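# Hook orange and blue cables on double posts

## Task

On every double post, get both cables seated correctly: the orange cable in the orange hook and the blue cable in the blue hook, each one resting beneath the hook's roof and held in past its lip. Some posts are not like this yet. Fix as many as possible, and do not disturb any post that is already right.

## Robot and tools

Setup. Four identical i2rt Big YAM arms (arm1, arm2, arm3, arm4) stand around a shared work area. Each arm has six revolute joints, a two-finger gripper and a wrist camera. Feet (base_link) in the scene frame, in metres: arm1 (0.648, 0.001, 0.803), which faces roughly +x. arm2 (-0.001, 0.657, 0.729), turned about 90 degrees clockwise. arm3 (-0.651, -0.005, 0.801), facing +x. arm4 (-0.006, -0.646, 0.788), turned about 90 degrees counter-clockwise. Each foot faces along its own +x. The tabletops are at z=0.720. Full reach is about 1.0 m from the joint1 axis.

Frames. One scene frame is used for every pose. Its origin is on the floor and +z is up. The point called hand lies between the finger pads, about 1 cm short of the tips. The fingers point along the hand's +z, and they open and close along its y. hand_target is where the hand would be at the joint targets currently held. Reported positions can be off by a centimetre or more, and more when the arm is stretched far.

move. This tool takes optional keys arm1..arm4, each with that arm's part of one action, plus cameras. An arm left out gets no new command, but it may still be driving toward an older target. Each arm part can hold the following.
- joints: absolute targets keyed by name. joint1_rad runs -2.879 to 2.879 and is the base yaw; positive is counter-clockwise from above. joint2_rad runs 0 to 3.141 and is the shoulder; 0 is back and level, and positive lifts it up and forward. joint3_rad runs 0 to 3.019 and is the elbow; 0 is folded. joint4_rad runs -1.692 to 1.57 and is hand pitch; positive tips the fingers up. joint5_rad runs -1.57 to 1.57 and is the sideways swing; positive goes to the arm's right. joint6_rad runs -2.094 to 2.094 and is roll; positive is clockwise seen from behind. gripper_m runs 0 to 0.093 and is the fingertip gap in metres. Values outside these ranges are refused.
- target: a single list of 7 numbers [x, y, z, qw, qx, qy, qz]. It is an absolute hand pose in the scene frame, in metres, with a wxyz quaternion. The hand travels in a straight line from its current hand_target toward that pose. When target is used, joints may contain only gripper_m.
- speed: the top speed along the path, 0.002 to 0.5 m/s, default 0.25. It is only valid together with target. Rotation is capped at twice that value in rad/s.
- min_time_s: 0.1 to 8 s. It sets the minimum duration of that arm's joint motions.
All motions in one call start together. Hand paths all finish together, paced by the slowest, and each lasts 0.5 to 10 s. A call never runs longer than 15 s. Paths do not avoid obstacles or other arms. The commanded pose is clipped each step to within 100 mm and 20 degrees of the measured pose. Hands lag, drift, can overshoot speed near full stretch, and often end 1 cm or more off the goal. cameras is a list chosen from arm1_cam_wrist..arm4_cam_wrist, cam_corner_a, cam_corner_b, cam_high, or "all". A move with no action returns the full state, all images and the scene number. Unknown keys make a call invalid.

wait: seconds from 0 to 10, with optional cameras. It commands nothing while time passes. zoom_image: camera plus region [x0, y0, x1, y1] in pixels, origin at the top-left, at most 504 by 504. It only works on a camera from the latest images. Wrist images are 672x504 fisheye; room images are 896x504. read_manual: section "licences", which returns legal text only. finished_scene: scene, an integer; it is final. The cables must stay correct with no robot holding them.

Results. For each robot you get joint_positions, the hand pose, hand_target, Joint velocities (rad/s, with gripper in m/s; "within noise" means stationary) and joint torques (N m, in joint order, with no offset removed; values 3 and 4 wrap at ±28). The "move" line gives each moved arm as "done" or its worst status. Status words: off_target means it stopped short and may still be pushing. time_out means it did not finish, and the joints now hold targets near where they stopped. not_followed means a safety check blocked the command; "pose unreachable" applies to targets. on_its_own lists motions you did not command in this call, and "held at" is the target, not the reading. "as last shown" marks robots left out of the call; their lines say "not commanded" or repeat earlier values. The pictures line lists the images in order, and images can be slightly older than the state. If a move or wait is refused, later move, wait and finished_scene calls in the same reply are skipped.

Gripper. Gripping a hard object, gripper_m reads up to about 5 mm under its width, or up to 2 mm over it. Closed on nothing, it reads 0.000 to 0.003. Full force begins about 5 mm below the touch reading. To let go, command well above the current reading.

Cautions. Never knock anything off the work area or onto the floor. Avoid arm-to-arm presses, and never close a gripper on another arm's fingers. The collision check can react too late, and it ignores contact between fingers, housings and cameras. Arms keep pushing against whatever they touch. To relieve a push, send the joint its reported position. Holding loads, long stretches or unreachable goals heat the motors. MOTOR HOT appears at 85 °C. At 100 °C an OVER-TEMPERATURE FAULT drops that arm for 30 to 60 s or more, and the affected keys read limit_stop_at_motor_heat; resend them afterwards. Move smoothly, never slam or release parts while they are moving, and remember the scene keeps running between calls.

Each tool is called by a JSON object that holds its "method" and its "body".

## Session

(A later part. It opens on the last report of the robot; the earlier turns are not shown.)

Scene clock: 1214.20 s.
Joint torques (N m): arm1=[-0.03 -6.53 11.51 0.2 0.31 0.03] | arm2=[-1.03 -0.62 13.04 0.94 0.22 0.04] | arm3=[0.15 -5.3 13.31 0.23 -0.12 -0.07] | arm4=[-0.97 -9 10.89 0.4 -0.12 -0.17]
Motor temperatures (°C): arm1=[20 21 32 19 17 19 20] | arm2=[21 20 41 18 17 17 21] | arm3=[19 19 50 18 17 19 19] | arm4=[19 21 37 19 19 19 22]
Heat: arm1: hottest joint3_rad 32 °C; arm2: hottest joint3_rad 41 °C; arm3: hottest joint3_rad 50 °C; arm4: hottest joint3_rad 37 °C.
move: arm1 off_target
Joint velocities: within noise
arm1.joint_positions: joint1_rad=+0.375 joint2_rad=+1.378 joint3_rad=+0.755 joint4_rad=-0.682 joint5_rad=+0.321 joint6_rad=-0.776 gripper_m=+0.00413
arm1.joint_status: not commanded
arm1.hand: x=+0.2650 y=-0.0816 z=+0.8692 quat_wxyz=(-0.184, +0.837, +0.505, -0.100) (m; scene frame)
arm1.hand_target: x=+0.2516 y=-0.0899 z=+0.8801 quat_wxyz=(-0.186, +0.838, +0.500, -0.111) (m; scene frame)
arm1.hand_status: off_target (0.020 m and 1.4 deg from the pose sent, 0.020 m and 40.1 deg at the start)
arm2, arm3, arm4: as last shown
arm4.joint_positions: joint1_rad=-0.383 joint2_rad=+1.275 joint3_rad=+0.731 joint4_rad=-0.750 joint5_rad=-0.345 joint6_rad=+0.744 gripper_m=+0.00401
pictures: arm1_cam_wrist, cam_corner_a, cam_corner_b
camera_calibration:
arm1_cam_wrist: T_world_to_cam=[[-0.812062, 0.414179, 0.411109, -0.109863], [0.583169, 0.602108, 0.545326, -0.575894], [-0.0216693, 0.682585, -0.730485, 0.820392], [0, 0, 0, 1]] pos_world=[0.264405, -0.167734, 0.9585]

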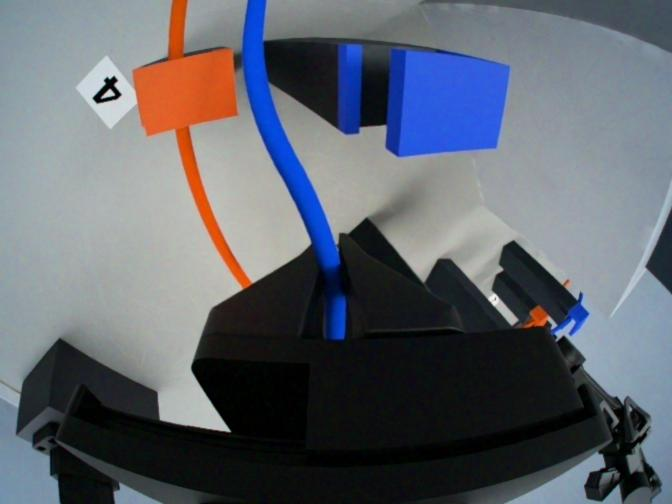

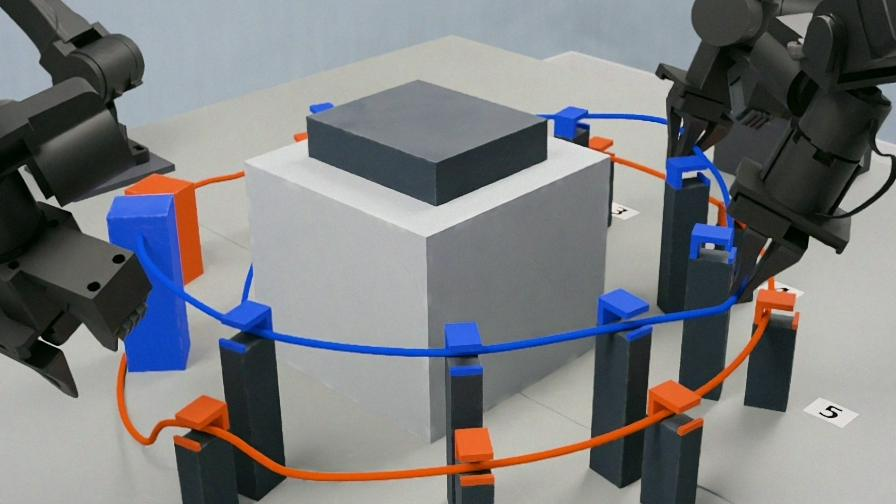

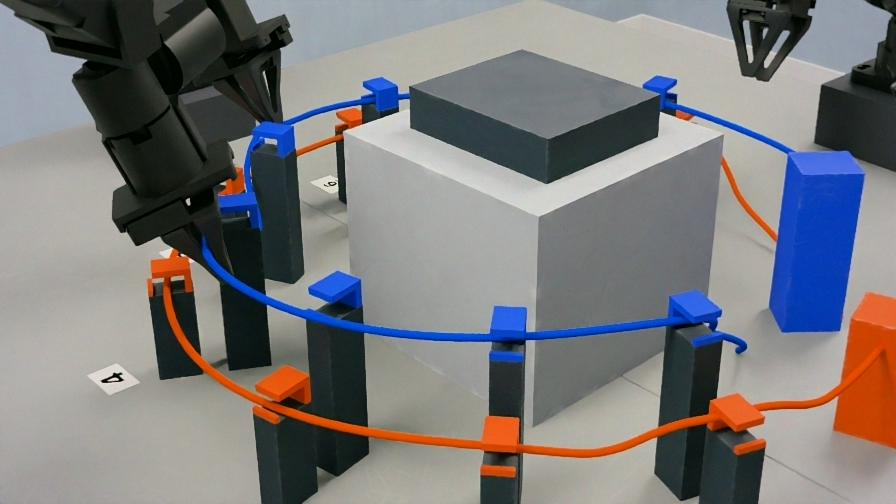

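{"method": "move", "body": {"arm1": {"target": [0.2850, -0.0770, 0.886, -0.1861, 0.8383, 0.5001, -0.1109], "speed": 0.08}, "arm4": {"target": [0.0925, -0.2910, 0.883, -0.0525, -0.2365, 0.9473, 0.2102], "speed": 0.08}, "cameras": ["arm1_cam_wrist", "arm4_cam_wrist", "cam_corner_a", "cam_corner_b"]}}

{"method": "zoom_image", "body": {"camera": "cam_corner_a", "region": [640, 110, 800, 270]}}

{"method": "zoom_image", "body": {"camera": "cam_corner_b", "region": [120, 80, 420, 340]}}

Scene clock: 1284.73 s.
Joint torques (N m): arm1=[-0.09 -7.12 8.16 0.27 0.31 0.01] | arm2=[-1.03 -0.62 13.01 0.92 0.24 0.04] | arm3=[0.26 -5.36 13.31 0.21 -0.12 -0.07] | arm4=[-1.55 -8.64 9.66 0.38 0.25 -0.2]
Motor temperatures (°C): arm1=[19 21 37 19 17 19 20] | arm2=[21 20 42 18 17 17 21] | arm3=[19 19 51 18 17 19 19] | arm4=[19 21 38 19 19 19 23]
Heat: arm1: hottest joint3_rad 37 °C; arm2: hottest joint3_rad 42 °C; arm3: hottest joint3_rad 51 °C; arm4: hottest joint3_rad 38 °C.
move: arm1 done; arm4 off_target
Joint velocities: within noise
arm1.joint_positions: joint1_rad=+0.375 joint2_rad=+1.292 joint3_rad=+0.714 joint4_rad=-0.709 joint5_rad=+0.321 joint6_rad=-0.775 gripper_m=+0.00413
arm1.joint_status: not commanded
arm1.hand: x=+0.2829 y=-0.0750 z=+0.8826 quat_wxyz=(-0.186, +0.837, +0.503, -0.109) (m; scene frame)
arm1.hand_target: x=+0.2850 y=-0.0770 z=+0.8859 quat_wxyz=(-0.186, +0.838, +0.500, -0.111) (m; scene frame)
arm1.hand_status: done (0.004 m and 0.4 deg from the pose sent, 0.027 m and 1.4 deg at the start)
arm2, arm3: as last shown
arm4.joint_positions: joint1_rad=-0.403 joint2_rad=+1.246 joint3_rad=+0.731 joint4_rad=-0.775 joint5_rad=-0.361 joint6_rad=+0.718 gripper_m=+0.00401
arm4.joint_status: not commanded
arm4.hand: x=+0.0814 y=-0.2871 z=+0.8794 quat_wxyz=(+0.063, +0.240, -0.946, -0.210) (m; scene frame)
arm4.hand_target: x=+0.0923 y=-0.2909 z=+0.8829 quat_wxyz=(+0.052, +0.236, -0.947, -0.210) (m; scene frame)
arm4.hand_status: off_target (0.012 m and 1.3 deg from the pose sent, 0.021 m and 1.4 deg at the start)
pictures: arm1_cam_wrist, arm4_cam_wrist, cam_corner_a, cam_corner_b
camera_calibration:
arm1_cam_wrist: T_world_to_cam=[[-0.804598, 0.417247, 0.422525, -0.115527], [0.592828, 0.605523, 0.53094, -0.587307], [-0.0343148, 0.677678, -0.734558, 0.832943], [0, 0, 0, 1]] pos_world=[0.283802, -0.160636, 0.972483]
arm4_cam_wrist: T_world_to_cam=[[0.430664, -0.790872, -0.4348, 0.119663], [-0.57608, -0.611746, 0.542124, -0.602862], [-0.694738, 0.0170063, -0.719062, 0.817118], [0, 0, 0, 1]] pos_world=[0.168851, -0.288057, 0.966414]

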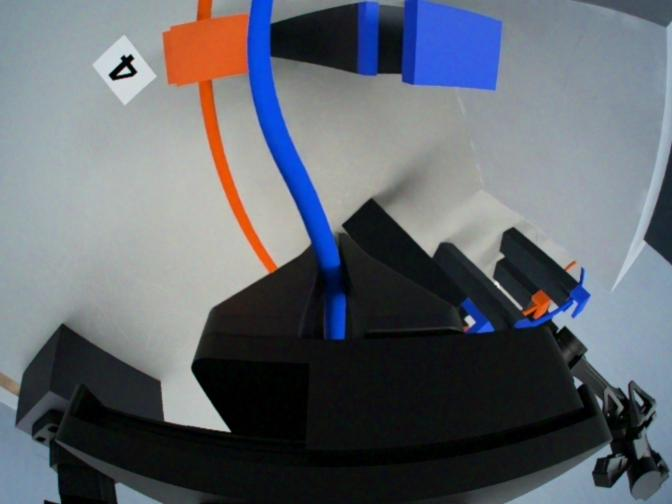

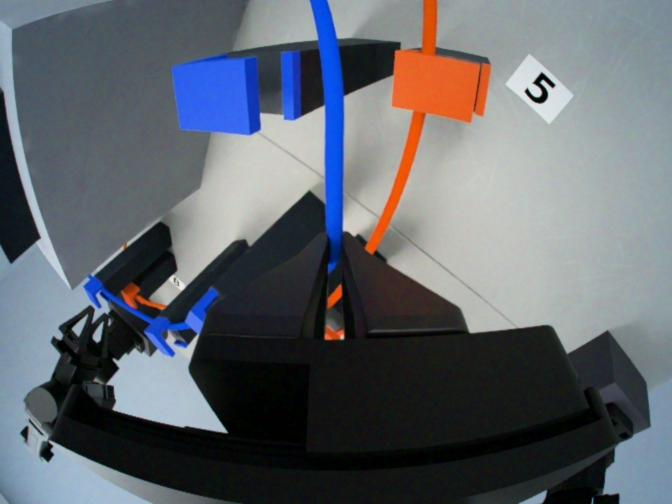

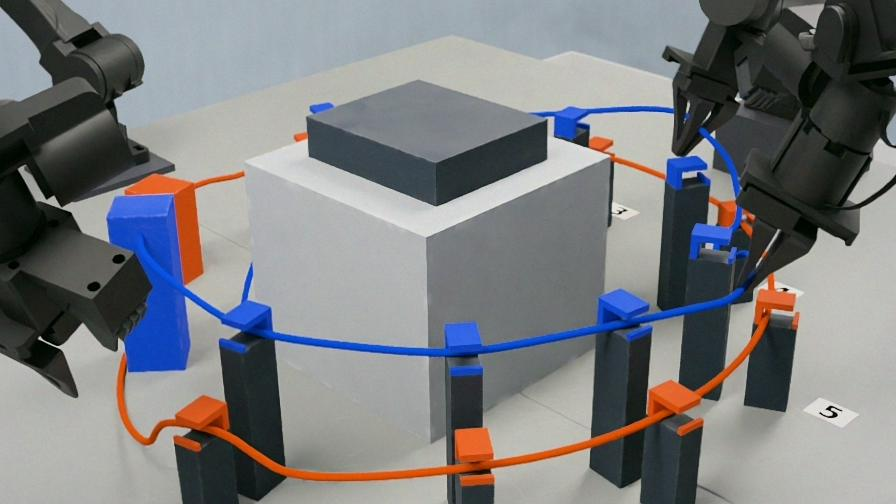

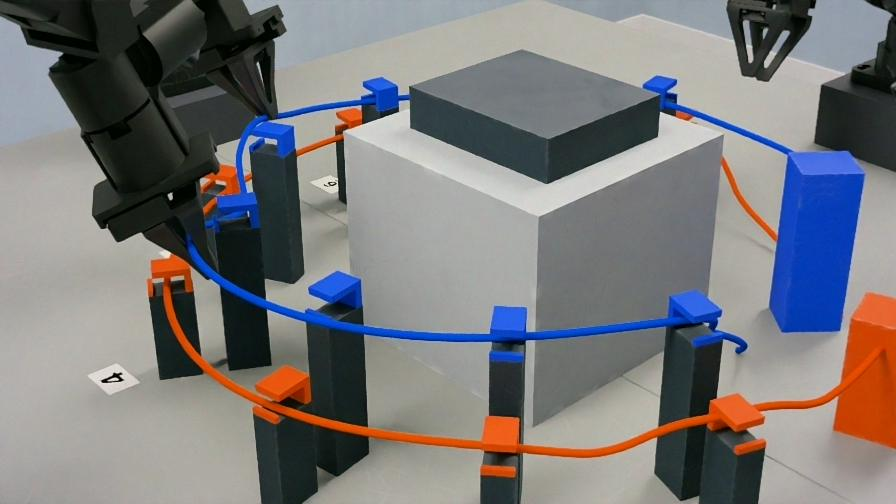

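Scaled by 3.150 from the camera's 896x504 image, which has a finer 1280x720 frame.

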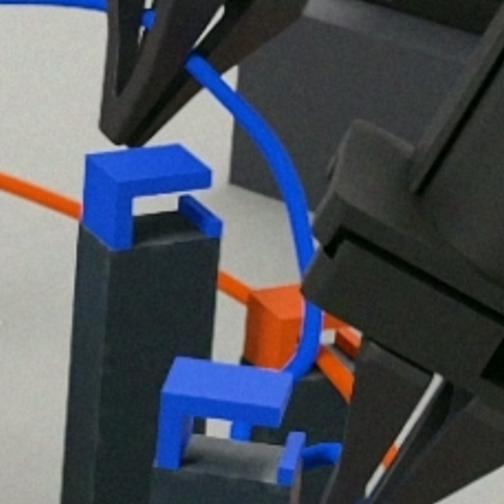

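Scaled by 1.680 from the camera's 896x504 image, which has a finer 1280x720 frame.

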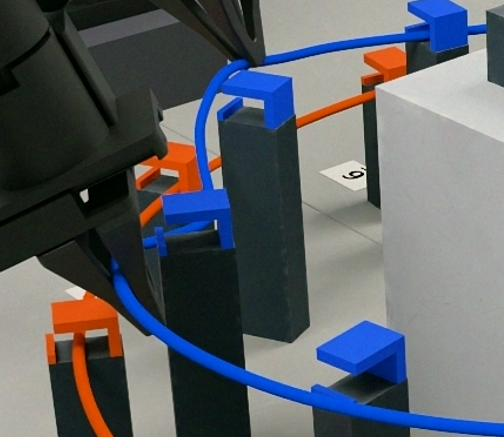

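{"method": "move", "body": {"arm1": {"target": [0.3180, -0.0530, 0.886, -0.1861, 0.8383, 0.5001, -0.1109], "speed": 0.08}, "arm4": {"target": [0.0975, -0.2975, 0.882, -0.0525, -0.2365, 0.9473, 0.2102], "speed": 0.08}, "cameras": ["arm1_cam_wrist", "arm4_cam_wrist", "cam_corner_a", "cam_corner_b"]}}

{"method": "zoom_image", "body": {"camera": "cam_corner_a", "region": [640, 110, 800, 270]}}

{"method": "zoom_image", "body": {"camera": "cam_corner_b", "region": [120, 80, 420, 340]}}

Scene clock: 1299.63 s.
Joint torques (N m): arm1=[-1.55 -5.71 7.97 0.02 0.03 -0.19] | arm2=[-1.03 -0.5 12.97 0.9 0.23 0.04] | arm3=[0.15 -5.3 13.31 0.21 -0.12 -0.09] | arm4=[-2.61 -8.7 9.35 0.31 0.69 -0.18]
Motor temperatures (°C): arm1=[19 21 35 19 17 19 20] | arm2=[21 20 42 18 17 17 21] | arm3=[19 19 51 18 17 19 19] | arm4=[19 21 37 19 19 19 23]
Heat: arm1: hottest joint3_rad 35 °C; arm2: hottest joint3_rad 42 °C; arm3: hottest joint3_rad 51 °C; arm4: hottest joint3_rad 37 °C.
move: arm1 done; arm4 off_target
Joint velocities: within noise
arm1.joint_positions: joint1_rad=+0.356 joint2_rad=+1.173 joint3_rad=+0.625 joint4_rad=-0.717 joint5_rad=+0.317 joint6_rad=-0.786 gripper_m=+0.00409
arm1.joint_status: not commanded
arm1.hand: x=+0.3140 y=-0.0576 z=+0.8855 quat_wxyz=(-0.187, +0.839, +0.498, -0.117) (m; scene frame)
arm1.hand_target: x=+0.3181 y=-0.0531 z=+0.8858 quat_wxyz=(-0.186, +0.838, +0.500, -0.111) (m; scene frame)
arm1.hand_status: done (0.006 m and 0.8 deg from the pose sent, 0.042 m and 0.4 deg at the start)
arm2.joint_positions: joint1_rad=+0.487 joint2_rad=+0.750 joint3_rad=+0.983 joint4_rad=-1.541 joint5_rad=+0.304 joint6_rad=-0.848 gripper_m=+0.06491
arm2.joint_status: not commanded
arm2.hand: x=+0.0486 y=+0.4344 z=+1.0266 quat_wxyz=(+0.047, -0.150, -0.968, +0.195) (m; scene frame)
arm2.hand_target: x=+0.0497 y=+0.4306 z=+1.0495 quat_wxyz=(+0.034, -0.153, -0.964, +0.214) (m; scene frame)
arm2.hand_status: not commanded
arm3: as last shown
arm4.joint_positions: joint1_rad=-0.417 joint2_rad=+1.239 joint3_rad=+0.726 joint4_rad=-0.778 joint5_rad=-0.378 joint6_rad=+0.696 gripper_m=+0.00401
arm4.joint_status: not commanded
arm4.hand: x=+0.0826 y=-0.2898 z=+0.8808 quat_wxyz=(+0.066, +0.245, -0.943, -0.215) (m; scene frame)
arm4.hand_target: x=+0.0969 y=-0.2974 z=+0.8819 quat_wxyz=(+0.053, +0.236, -0.947, -0.210) (m; scene frame)
arm4.hand_status: off_target (0.017 m and 1.9 deg from the pose sent, 0.019 m and 1.3 deg at the start)
pictures: arm1_cam_wrist, arm4_cam_wrist, cam_corner_a, cam_corner_b
camera_calibration:
arm1_cam_wrist: T_world_to_cam=[[-0.79452, 0.426228, 0.432512, -0.110443], [0.605819, 0.605031, 0.516643, -0.609311], [-0.0414752, 0.672508, -0.738927, 0.830124], [0, 0, 0, 1]] pos_world=[0.315812, -0.142539, 0.975965]
arm4_cam_wrist: T_world_to_cam=[[0.436172, -0.781598, -0.445936, 0.129706], [-0.565965, -0.623547, 0.539327, -0.6063], [-0.699598, 0.0171446, -0.714331, 0.815139], [0, 0, 0, 1]] pos_world=[0.170551, -0.290654, 0.967112]

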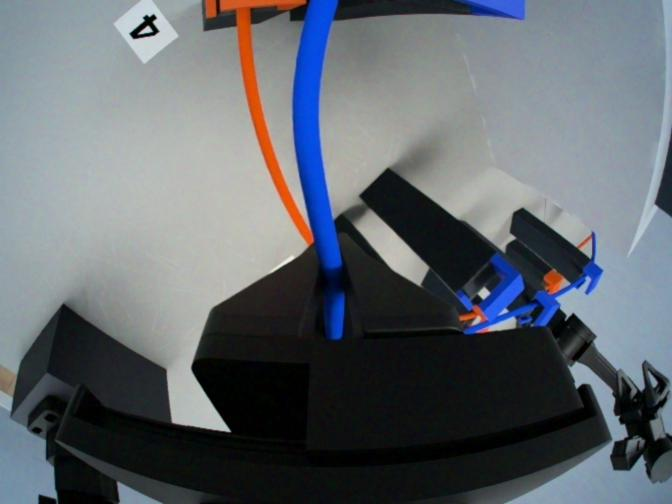

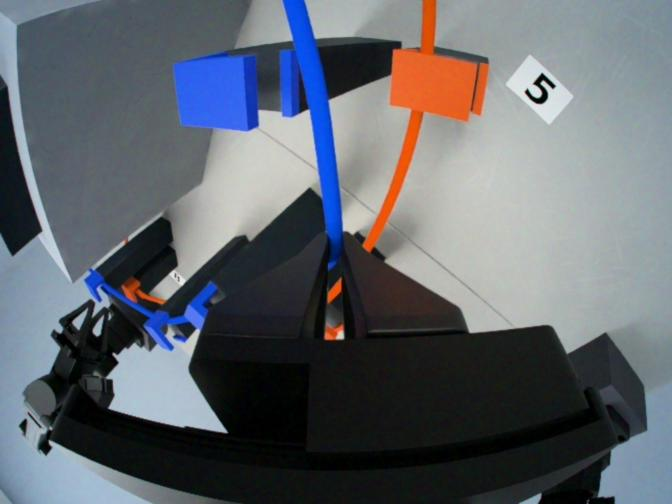

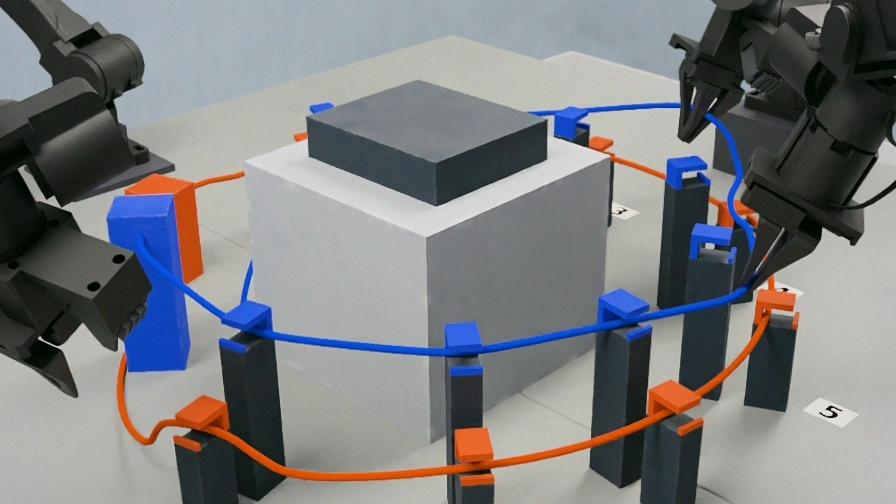

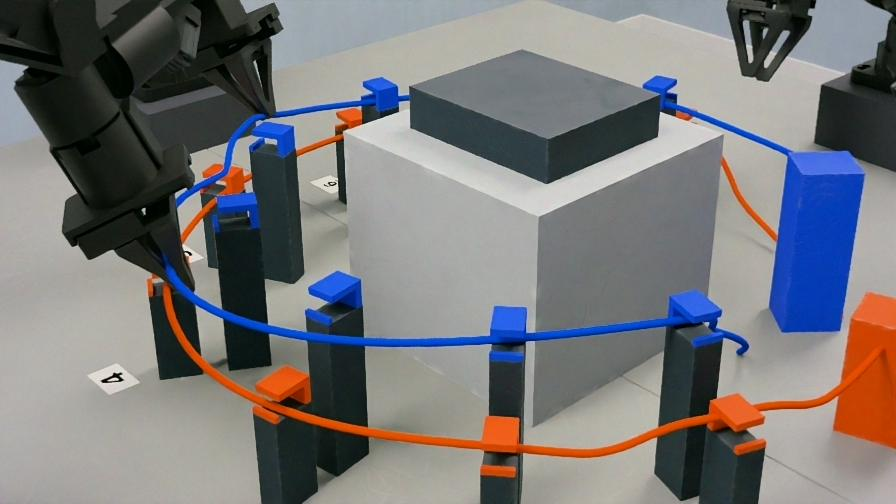

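Scaled by 3.150 from the camera's 896x504 image, which has a finer 1280x720 frame.

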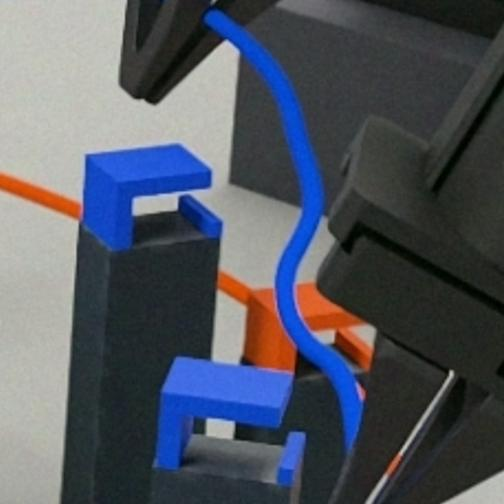

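Scaled by 1.680 from the camera's 896x504 image, which has a finer 1280x720 frame.

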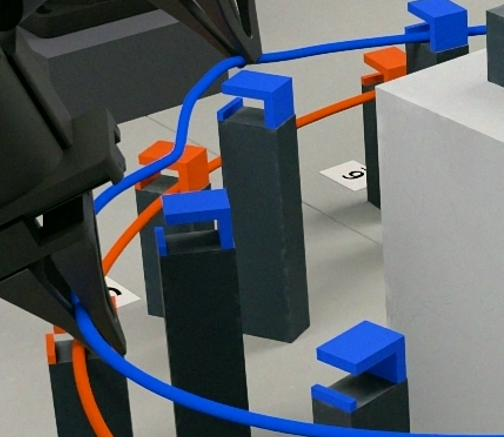

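{"method": "move", "body": {"arm1": {"target": [0.3335, -0.0375, 0.877, -0.1861, 0.8383, 0.5001, -0.1109], "speed": 0.08}, "arm4": {"target": [0.0945, -0.2980, 0.875, -0.0525, -0.2365, 0.9473, 0.2102], "speed": 0.08}, "cameras": ["arm1_cam_wrist", "arm4_cam_wrist", "cam_corner_a", "cam_corner_b"]}}

{"method": "zoom_image", "body": {"camera": "cam_corner_a", "region": [640, 90, 800, 270]}}

{"method": "zoom_image", "body": {"camera": "cam_corner_b", "region": [120, 80, 420, 340]}}

Scene clock: 1326.50 s.
Joint torques (N m): arm1=[-2.02 -5.01 7.06 0.5 0.24 -0.27] | arm2=[-1.08 -0.62 12.97 0.9 0.24 0.04] | arm3=[0.15 -5.36 13.31 0.2 -0.12 -0.08] | arm4=[-1.79 -8.29 8.02 0.5 0.77 -0.13]
Motor temperatures (°C): arm1=[19 21 33 19 17 19 20] | arm2=[21 19 43 18 17 17 21] | arm3=[19 19 51 18 17 19 18] | arm4=[19 20 36 19 19 19 23]
Heat: arm1: hottest joint3_rad 33 °C; arm2: hottest joint3_rad 43 °C; arm3: hottest joint3_rad 51 °C; arm4: hottest joint3_rad 36 °C.
move: arm1 done; arm4 off_target
Joint velocities: within noise
arm1.joint_positions: joint1_rad=+0.325 joint2_rad=+1.125 joint3_rad=+0.574 joint4_rad=-0.701 joint5_rad=+0.301 joint6_rad=-0.820 gripper_m=+0.00408
arm1.joint_status: not commanded
arm1.hand: x=+0.3276 y=-0.0452 z=+0.8802 quat_wxyz=(-0.184, +0.838, +0.500, -0.120) (m; scene frame)
arm1.hand_target: x=+0.3335 y=-0.0377 z=+0.8769 quat_wxyz=(-0.186, +0.838, +0.500, -0.111) (m; scene frame)
arm1.hand_status: done (0.010 m and 1.0 deg from the pose sent, 0.029 m and 0.8 deg at the start)
arm2, arm3: as last shown
arm4.joint_positions: joint1_rad=-0.417 joint2_rad=+1.239 joint3_rad=+0.726 joint4_rad=-0.758 joint5_rad=-0.378 joint6_rad=+0.696 gripper_m=+0.00401
arm4.joint_status: not commanded
arm4.hand: x=+0.0844 y=-0.2856 z=+0.8821 quat_wxyz=(+0.060, +0.246, -0.941, -0.223) (m; scene frame)
arm4.hand_target: x=+0.0939 y=-0.2977 z=+0.8751 quat_wxyz=(+0.053, +0.236, -0.947, -0.210) (m; scene frame)
arm4.hand_status: off_target (0.017 m and 2.1 deg from the pose sent, 0.016 m and 1.9 deg at the start)
pictures: arm1_cam_wrist, arm4_cam_wrist, cam_corner_a, cam_corner_b
camera_calibration:
arm1_cam_wrist: T_world_to_cam=[[-0.796059, 0.424879, 0.431009, -0.100959], [0.603494, 0.610991, 0.512332, -0.617551], [-0.0456636, 0.667958, -0.742797, 0.823036], [0, 0, 0, 1]] pos_world=[0.329902, -0.129539, 0.971254]
arm4_cam_wrist: T_world_to_cam=[[0.440317, -0.773009, -0.456704, 0.144353], [-0.570068, -0.633681, 0.522944, -0.591432], [-0.693645, 0.0300913, -0.719688, 0.825323], [0, 0, 0, 1]] pos_world=[0.171763, -0.288029, 0.969187]

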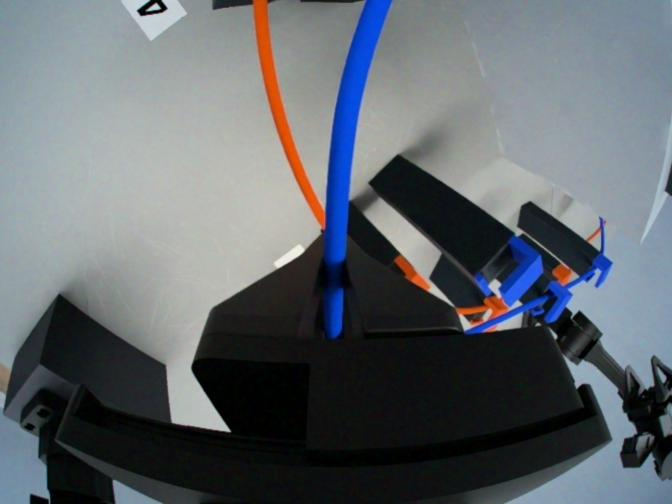

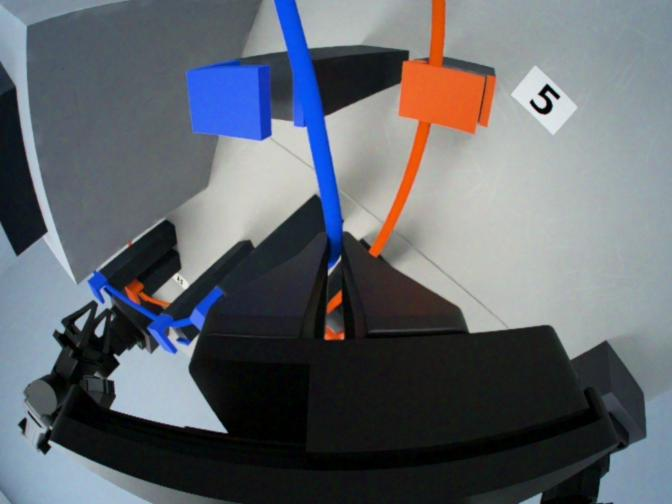

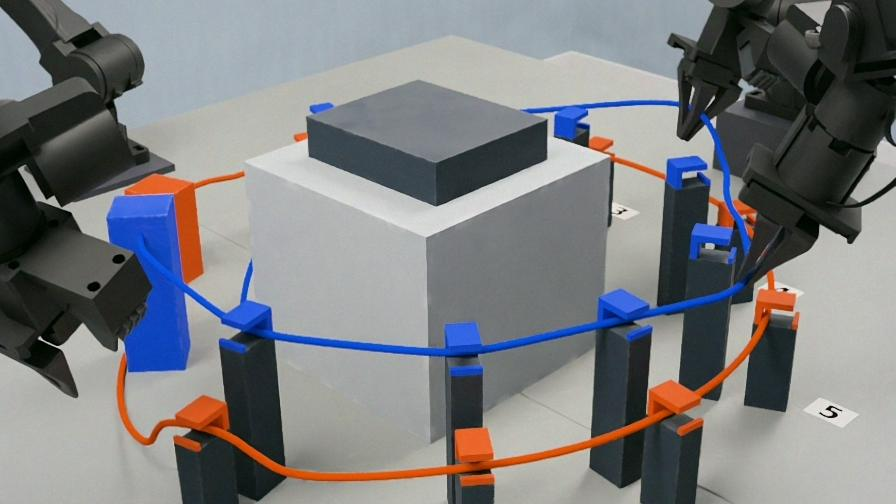

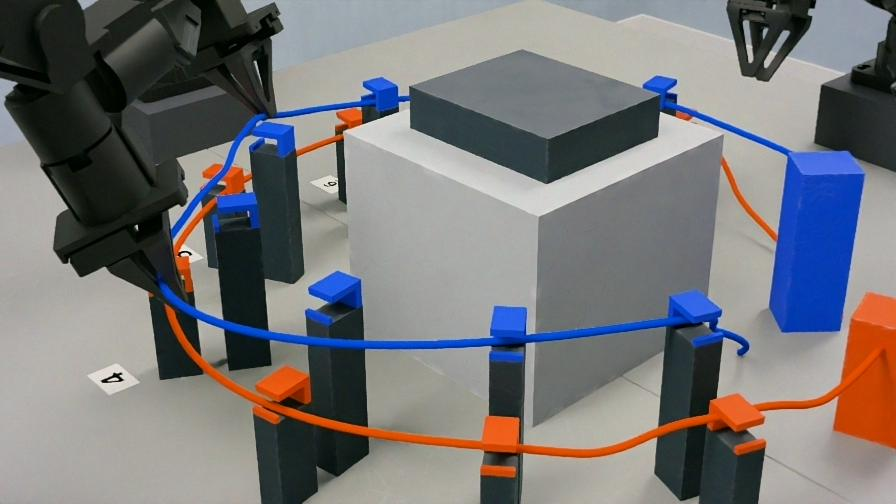

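Scaled by 2.800 from the camera's 896x504 image, which has a finer 1280x720 frame.

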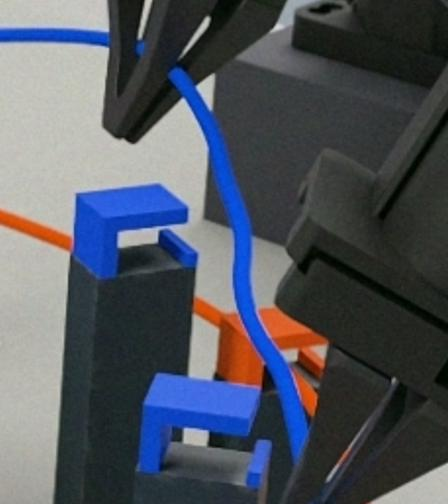

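Scaled by 1.680 from the camera's 896x504 image, which has a finer 1280x720 frame.

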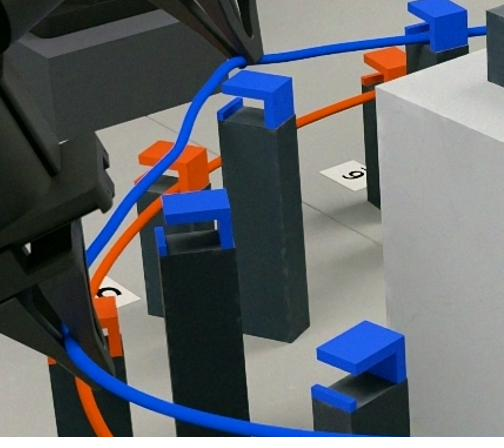

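{"method": "move", "body": {"arm1": {"target": [0.2980, -0.0290, 0.890, -0.1861, 0.8383, 0.5001, -0.1109], "speed": 0.06}, "arm4": {"target": [0.0680, -0.2560, 0.886, -0.0525, -0.2365, 0.9473, 0.2102], "speed": 0.06}, "cameras": ["arm1_cam_wrist", "arm4_cam_wrist", "cam_corner_a", "cam_corner_b"]}}

{"method": "zoom_image", "body": {"camera": "cam_corner_a", "region": [640, 110, 800, 290]}}

{"method": "zoom_image", "body": {"camera": "cam_corner_b", "region": [140, 80, 380, 300]}}

Scene clock: 1356.27 s.
Joint torques (N m): arm1=[-1.85 -4.25 11.19 0.5 0.13 -0.24] | arm2=[-0.91 -0.62 13.03 0.91 0.22 0.04] | arm3=[0.26 -5.36 13.29 0.2 -0.13 -0.08] | arm4=[1.9 -7.06 12.64 0.61 -0.24 0.16]
Motor temperatures (°C): arm1=[19 21 32 19 17 19 20] | arm2=[21 19 43 18 17 17 21] | arm3=[19 19 51 18 17 19 18] | arm4=[19 20 35 19 19 19 24]
Heat: arm1: hottest joint3_rad 32 °C; arm2: hottest joint3_rad 43 °C; arm3: hottest joint3_rad 51 °C; arm4: hottest joint3_rad 35 °C.
move: arm1 off_target; arm4 off_target
Joint velocities: within noise
arm1.joint_positions: joint1_rad=+0.260 joint2_rad=+1.178 joint3_rad=+0.617 joint4_rad=-0.701 joint5_rad=+0.284 joint6_rad=-0.883 gripper_m=+0.00408
arm1.joint_status: not commanded
arm1.hand: x=+0.3106 y=-0.0306 z=+0.8805 quat_wxyz=(-0.182, +0.839, +0.501, -0.106) (m; scene frame)
arm1.hand_target: x=+0.2984 y=-0.0289 z=+0.8900 quat_wxyz=(-0.186, +0.838, +0.500, -0.111) (m; scene frame)
arm1.hand_status: off_target (0.016 m and 0.7 deg from the pose sent, 0.035 m and 1.0 deg at the start)
arm2, arm3: as last shown
arm4.joint_positions: joint1_rad=-0.341 joint2_rad=+1.273 joint3_rad=+0.749 joint4_rad=-0.743 joint5_rad=-0.318 joint6_rad=+0.790 gripper_m=+0.00412
arm4.joint_status: not commanded
arm4.hand: x=+0.0704 y=-0.2710 z=+0.8769 quat_wxyz=(+0.053, +0.235, -0.949, -0.204) (m; scene frame)
arm4.hand_target: x=+0.0678 y=-0.2565 z=+0.8862 quat_wxyz=(+0.053, +0.237, -0.947, -0.210) (m; scene frame)
arm4.hand_status: off_target (0.018 m and 0.8 deg from the pose sent, 0.034 m and 2.1 deg at the start)
pictures: arm1_cam_wrist, arm4_cam_wrist, cam_corner_a, cam_corner_b
camera_calibration:
arm1_cam_wrist: T_world_to_cam=[[-0.805551, 0.423441, 0.414469, -0.103371], [0.592039, 0.60355, 0.534057, -0.632143], [-0.0240112, 0.675592, -0.736885, 0.800986], [0, 0, 0, 1]] pos_world=[0.310216, -0.115838, 0.970679]
arm4_cam_wrist: T_world_to_cam=[[0.427926, -0.800516, -0.419587, 0.120308], [-0.595741, -0.598944, 0.535125, -0.586977], [-0.679686, 0.0209714, -0.733204, 0.819844], [0, 0, 0, 1]] pos_world=[0.156067, -0.272452, 0.965698]

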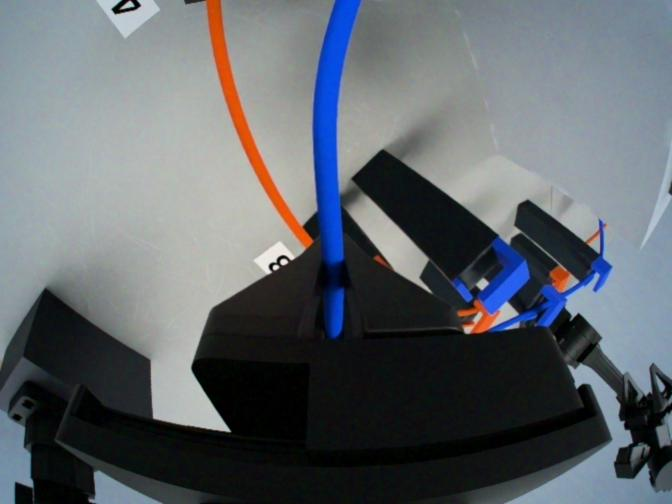

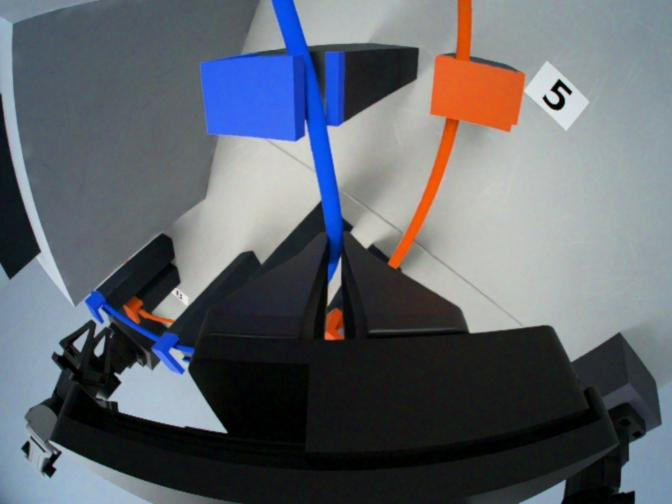

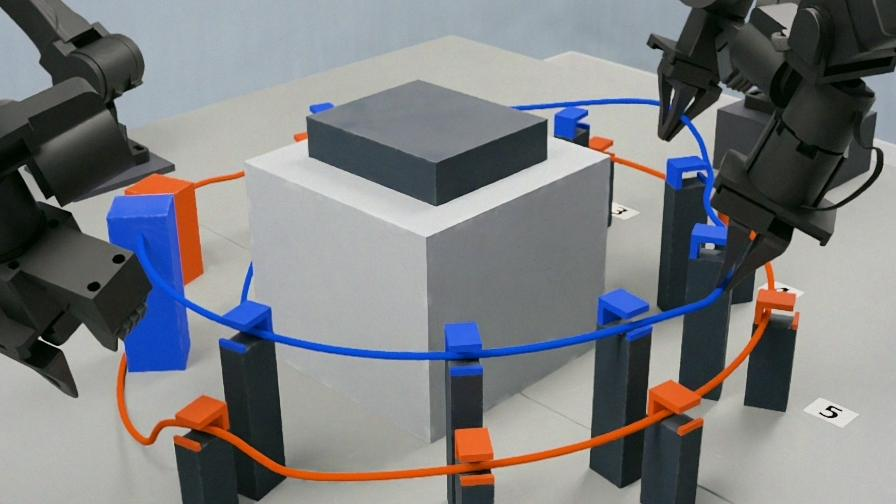

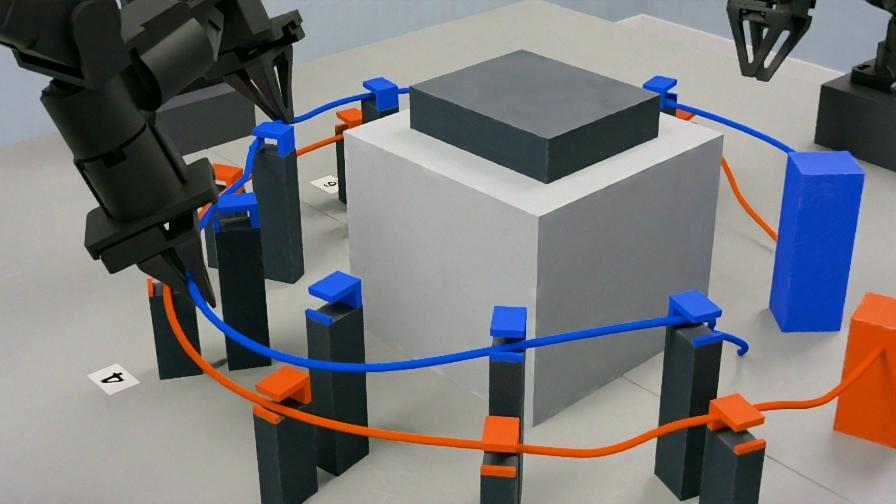

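Scaled by 2.800 from the camera's 896x504 image, which has a finer 1280x720 frame.

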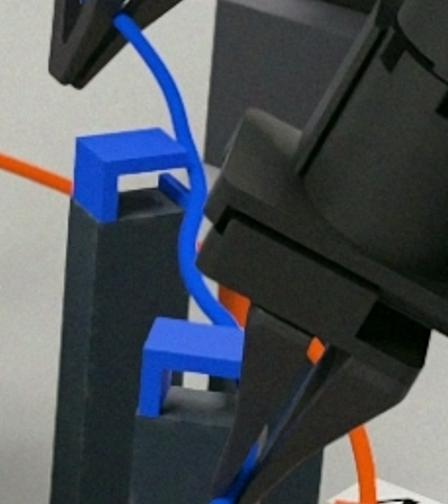

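Scaled by 2.100 from the camera's 896x504 image, which has a finer 1280x720 frame.

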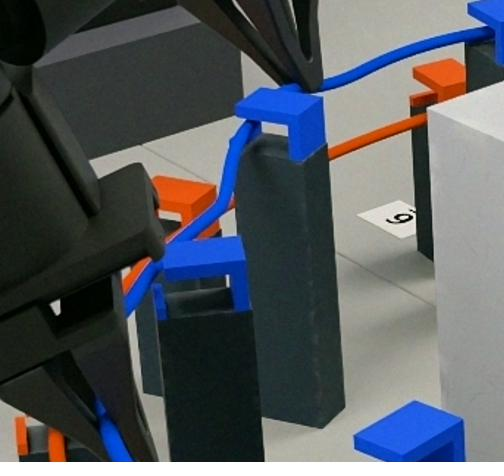

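{"method": "zoom_image", "body": {"camera": "cam_corner_b", "region": [440, 280, 580, 400]}}

{"method": "zoom_image", "body": {"camera": "cam_corner_b", "region": [640, 270, 780, 380]}}

{"method": "zoom_image", "body": {"camera": "cam_corner_b", "region": [180, 90, 320, 230]}}

{"method": "zoom_image", "body": {"camera": "arm4_cam_wrist", "region": [180, 0, 400, 260]}}

Scaled by 3.600 from the camera's 896x504 image, which has a finer 1280x720 frame.

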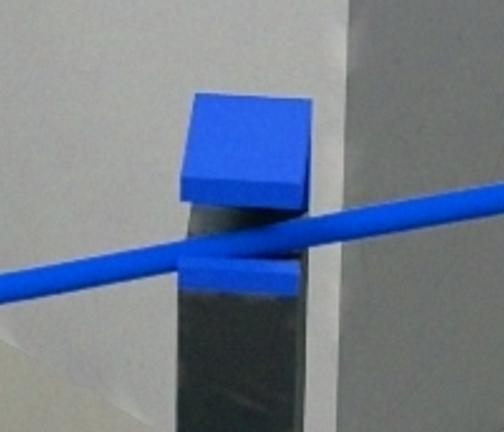

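Scaled by 3.600 from the camera's 896x504 image, which has a finer 1280x720 frame.

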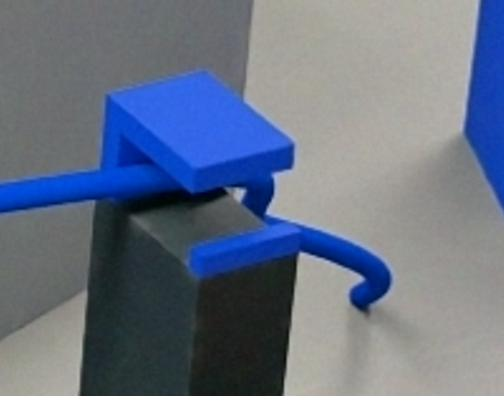

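Scaled by 3.600 from the camera's 896x504 image, which has a finer 1280x720 frame.

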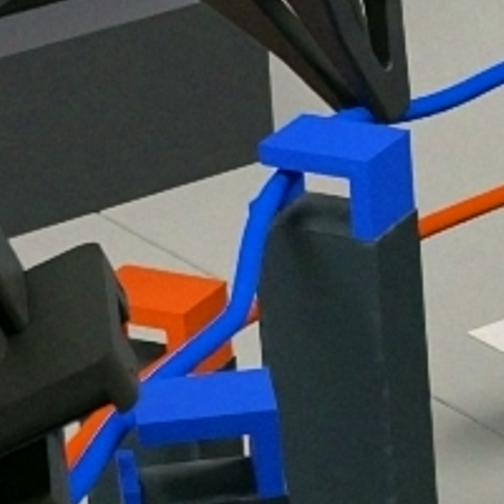

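Scaled by 1.938 from the camera's 672x504 image, which has a finer 960x720 frame.

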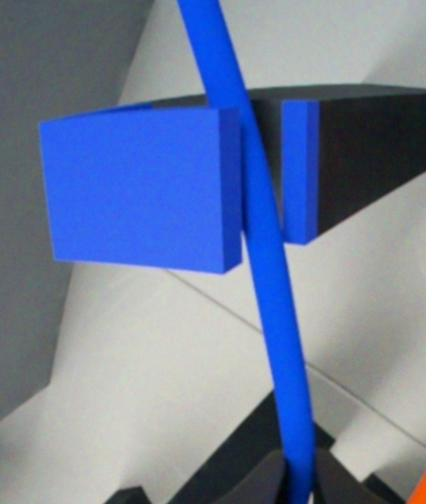

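{"method": "zoom_image", "body": {"camera": "arm4_cam_wrist", "region": [260, 20, 360, 150]}}

{"method": "zoom_image", "body": {"camera": "cam_corner_b", "region": [235, 110, 305, 180]}}

{"method": "zoom_image", "body": {"camera": "cam_corner_a", "region": [660, 140, 760, 250]}}

Scaled by 3.877 from the camera's 672x504 image, which has a finer 960x720 frame.

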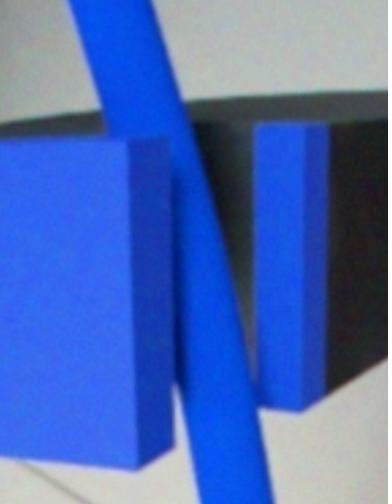

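Scaled by 7.200 from the camera's 896x504 image, which has a finer 1280x720 frame.

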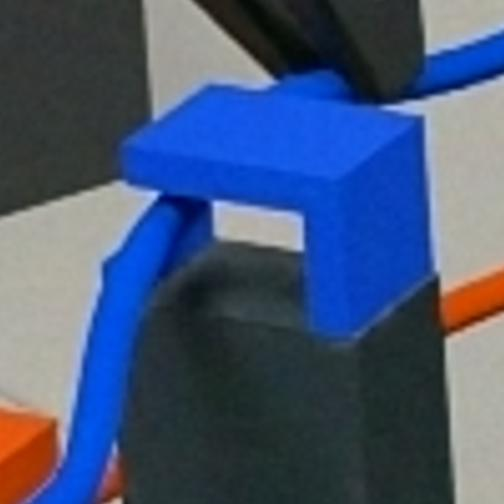

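Scaled by 4.582 from the camera's 896x504 image, which has a finer 1280x720 frame.

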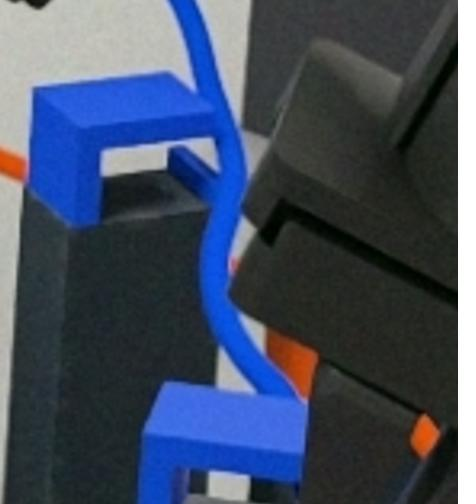

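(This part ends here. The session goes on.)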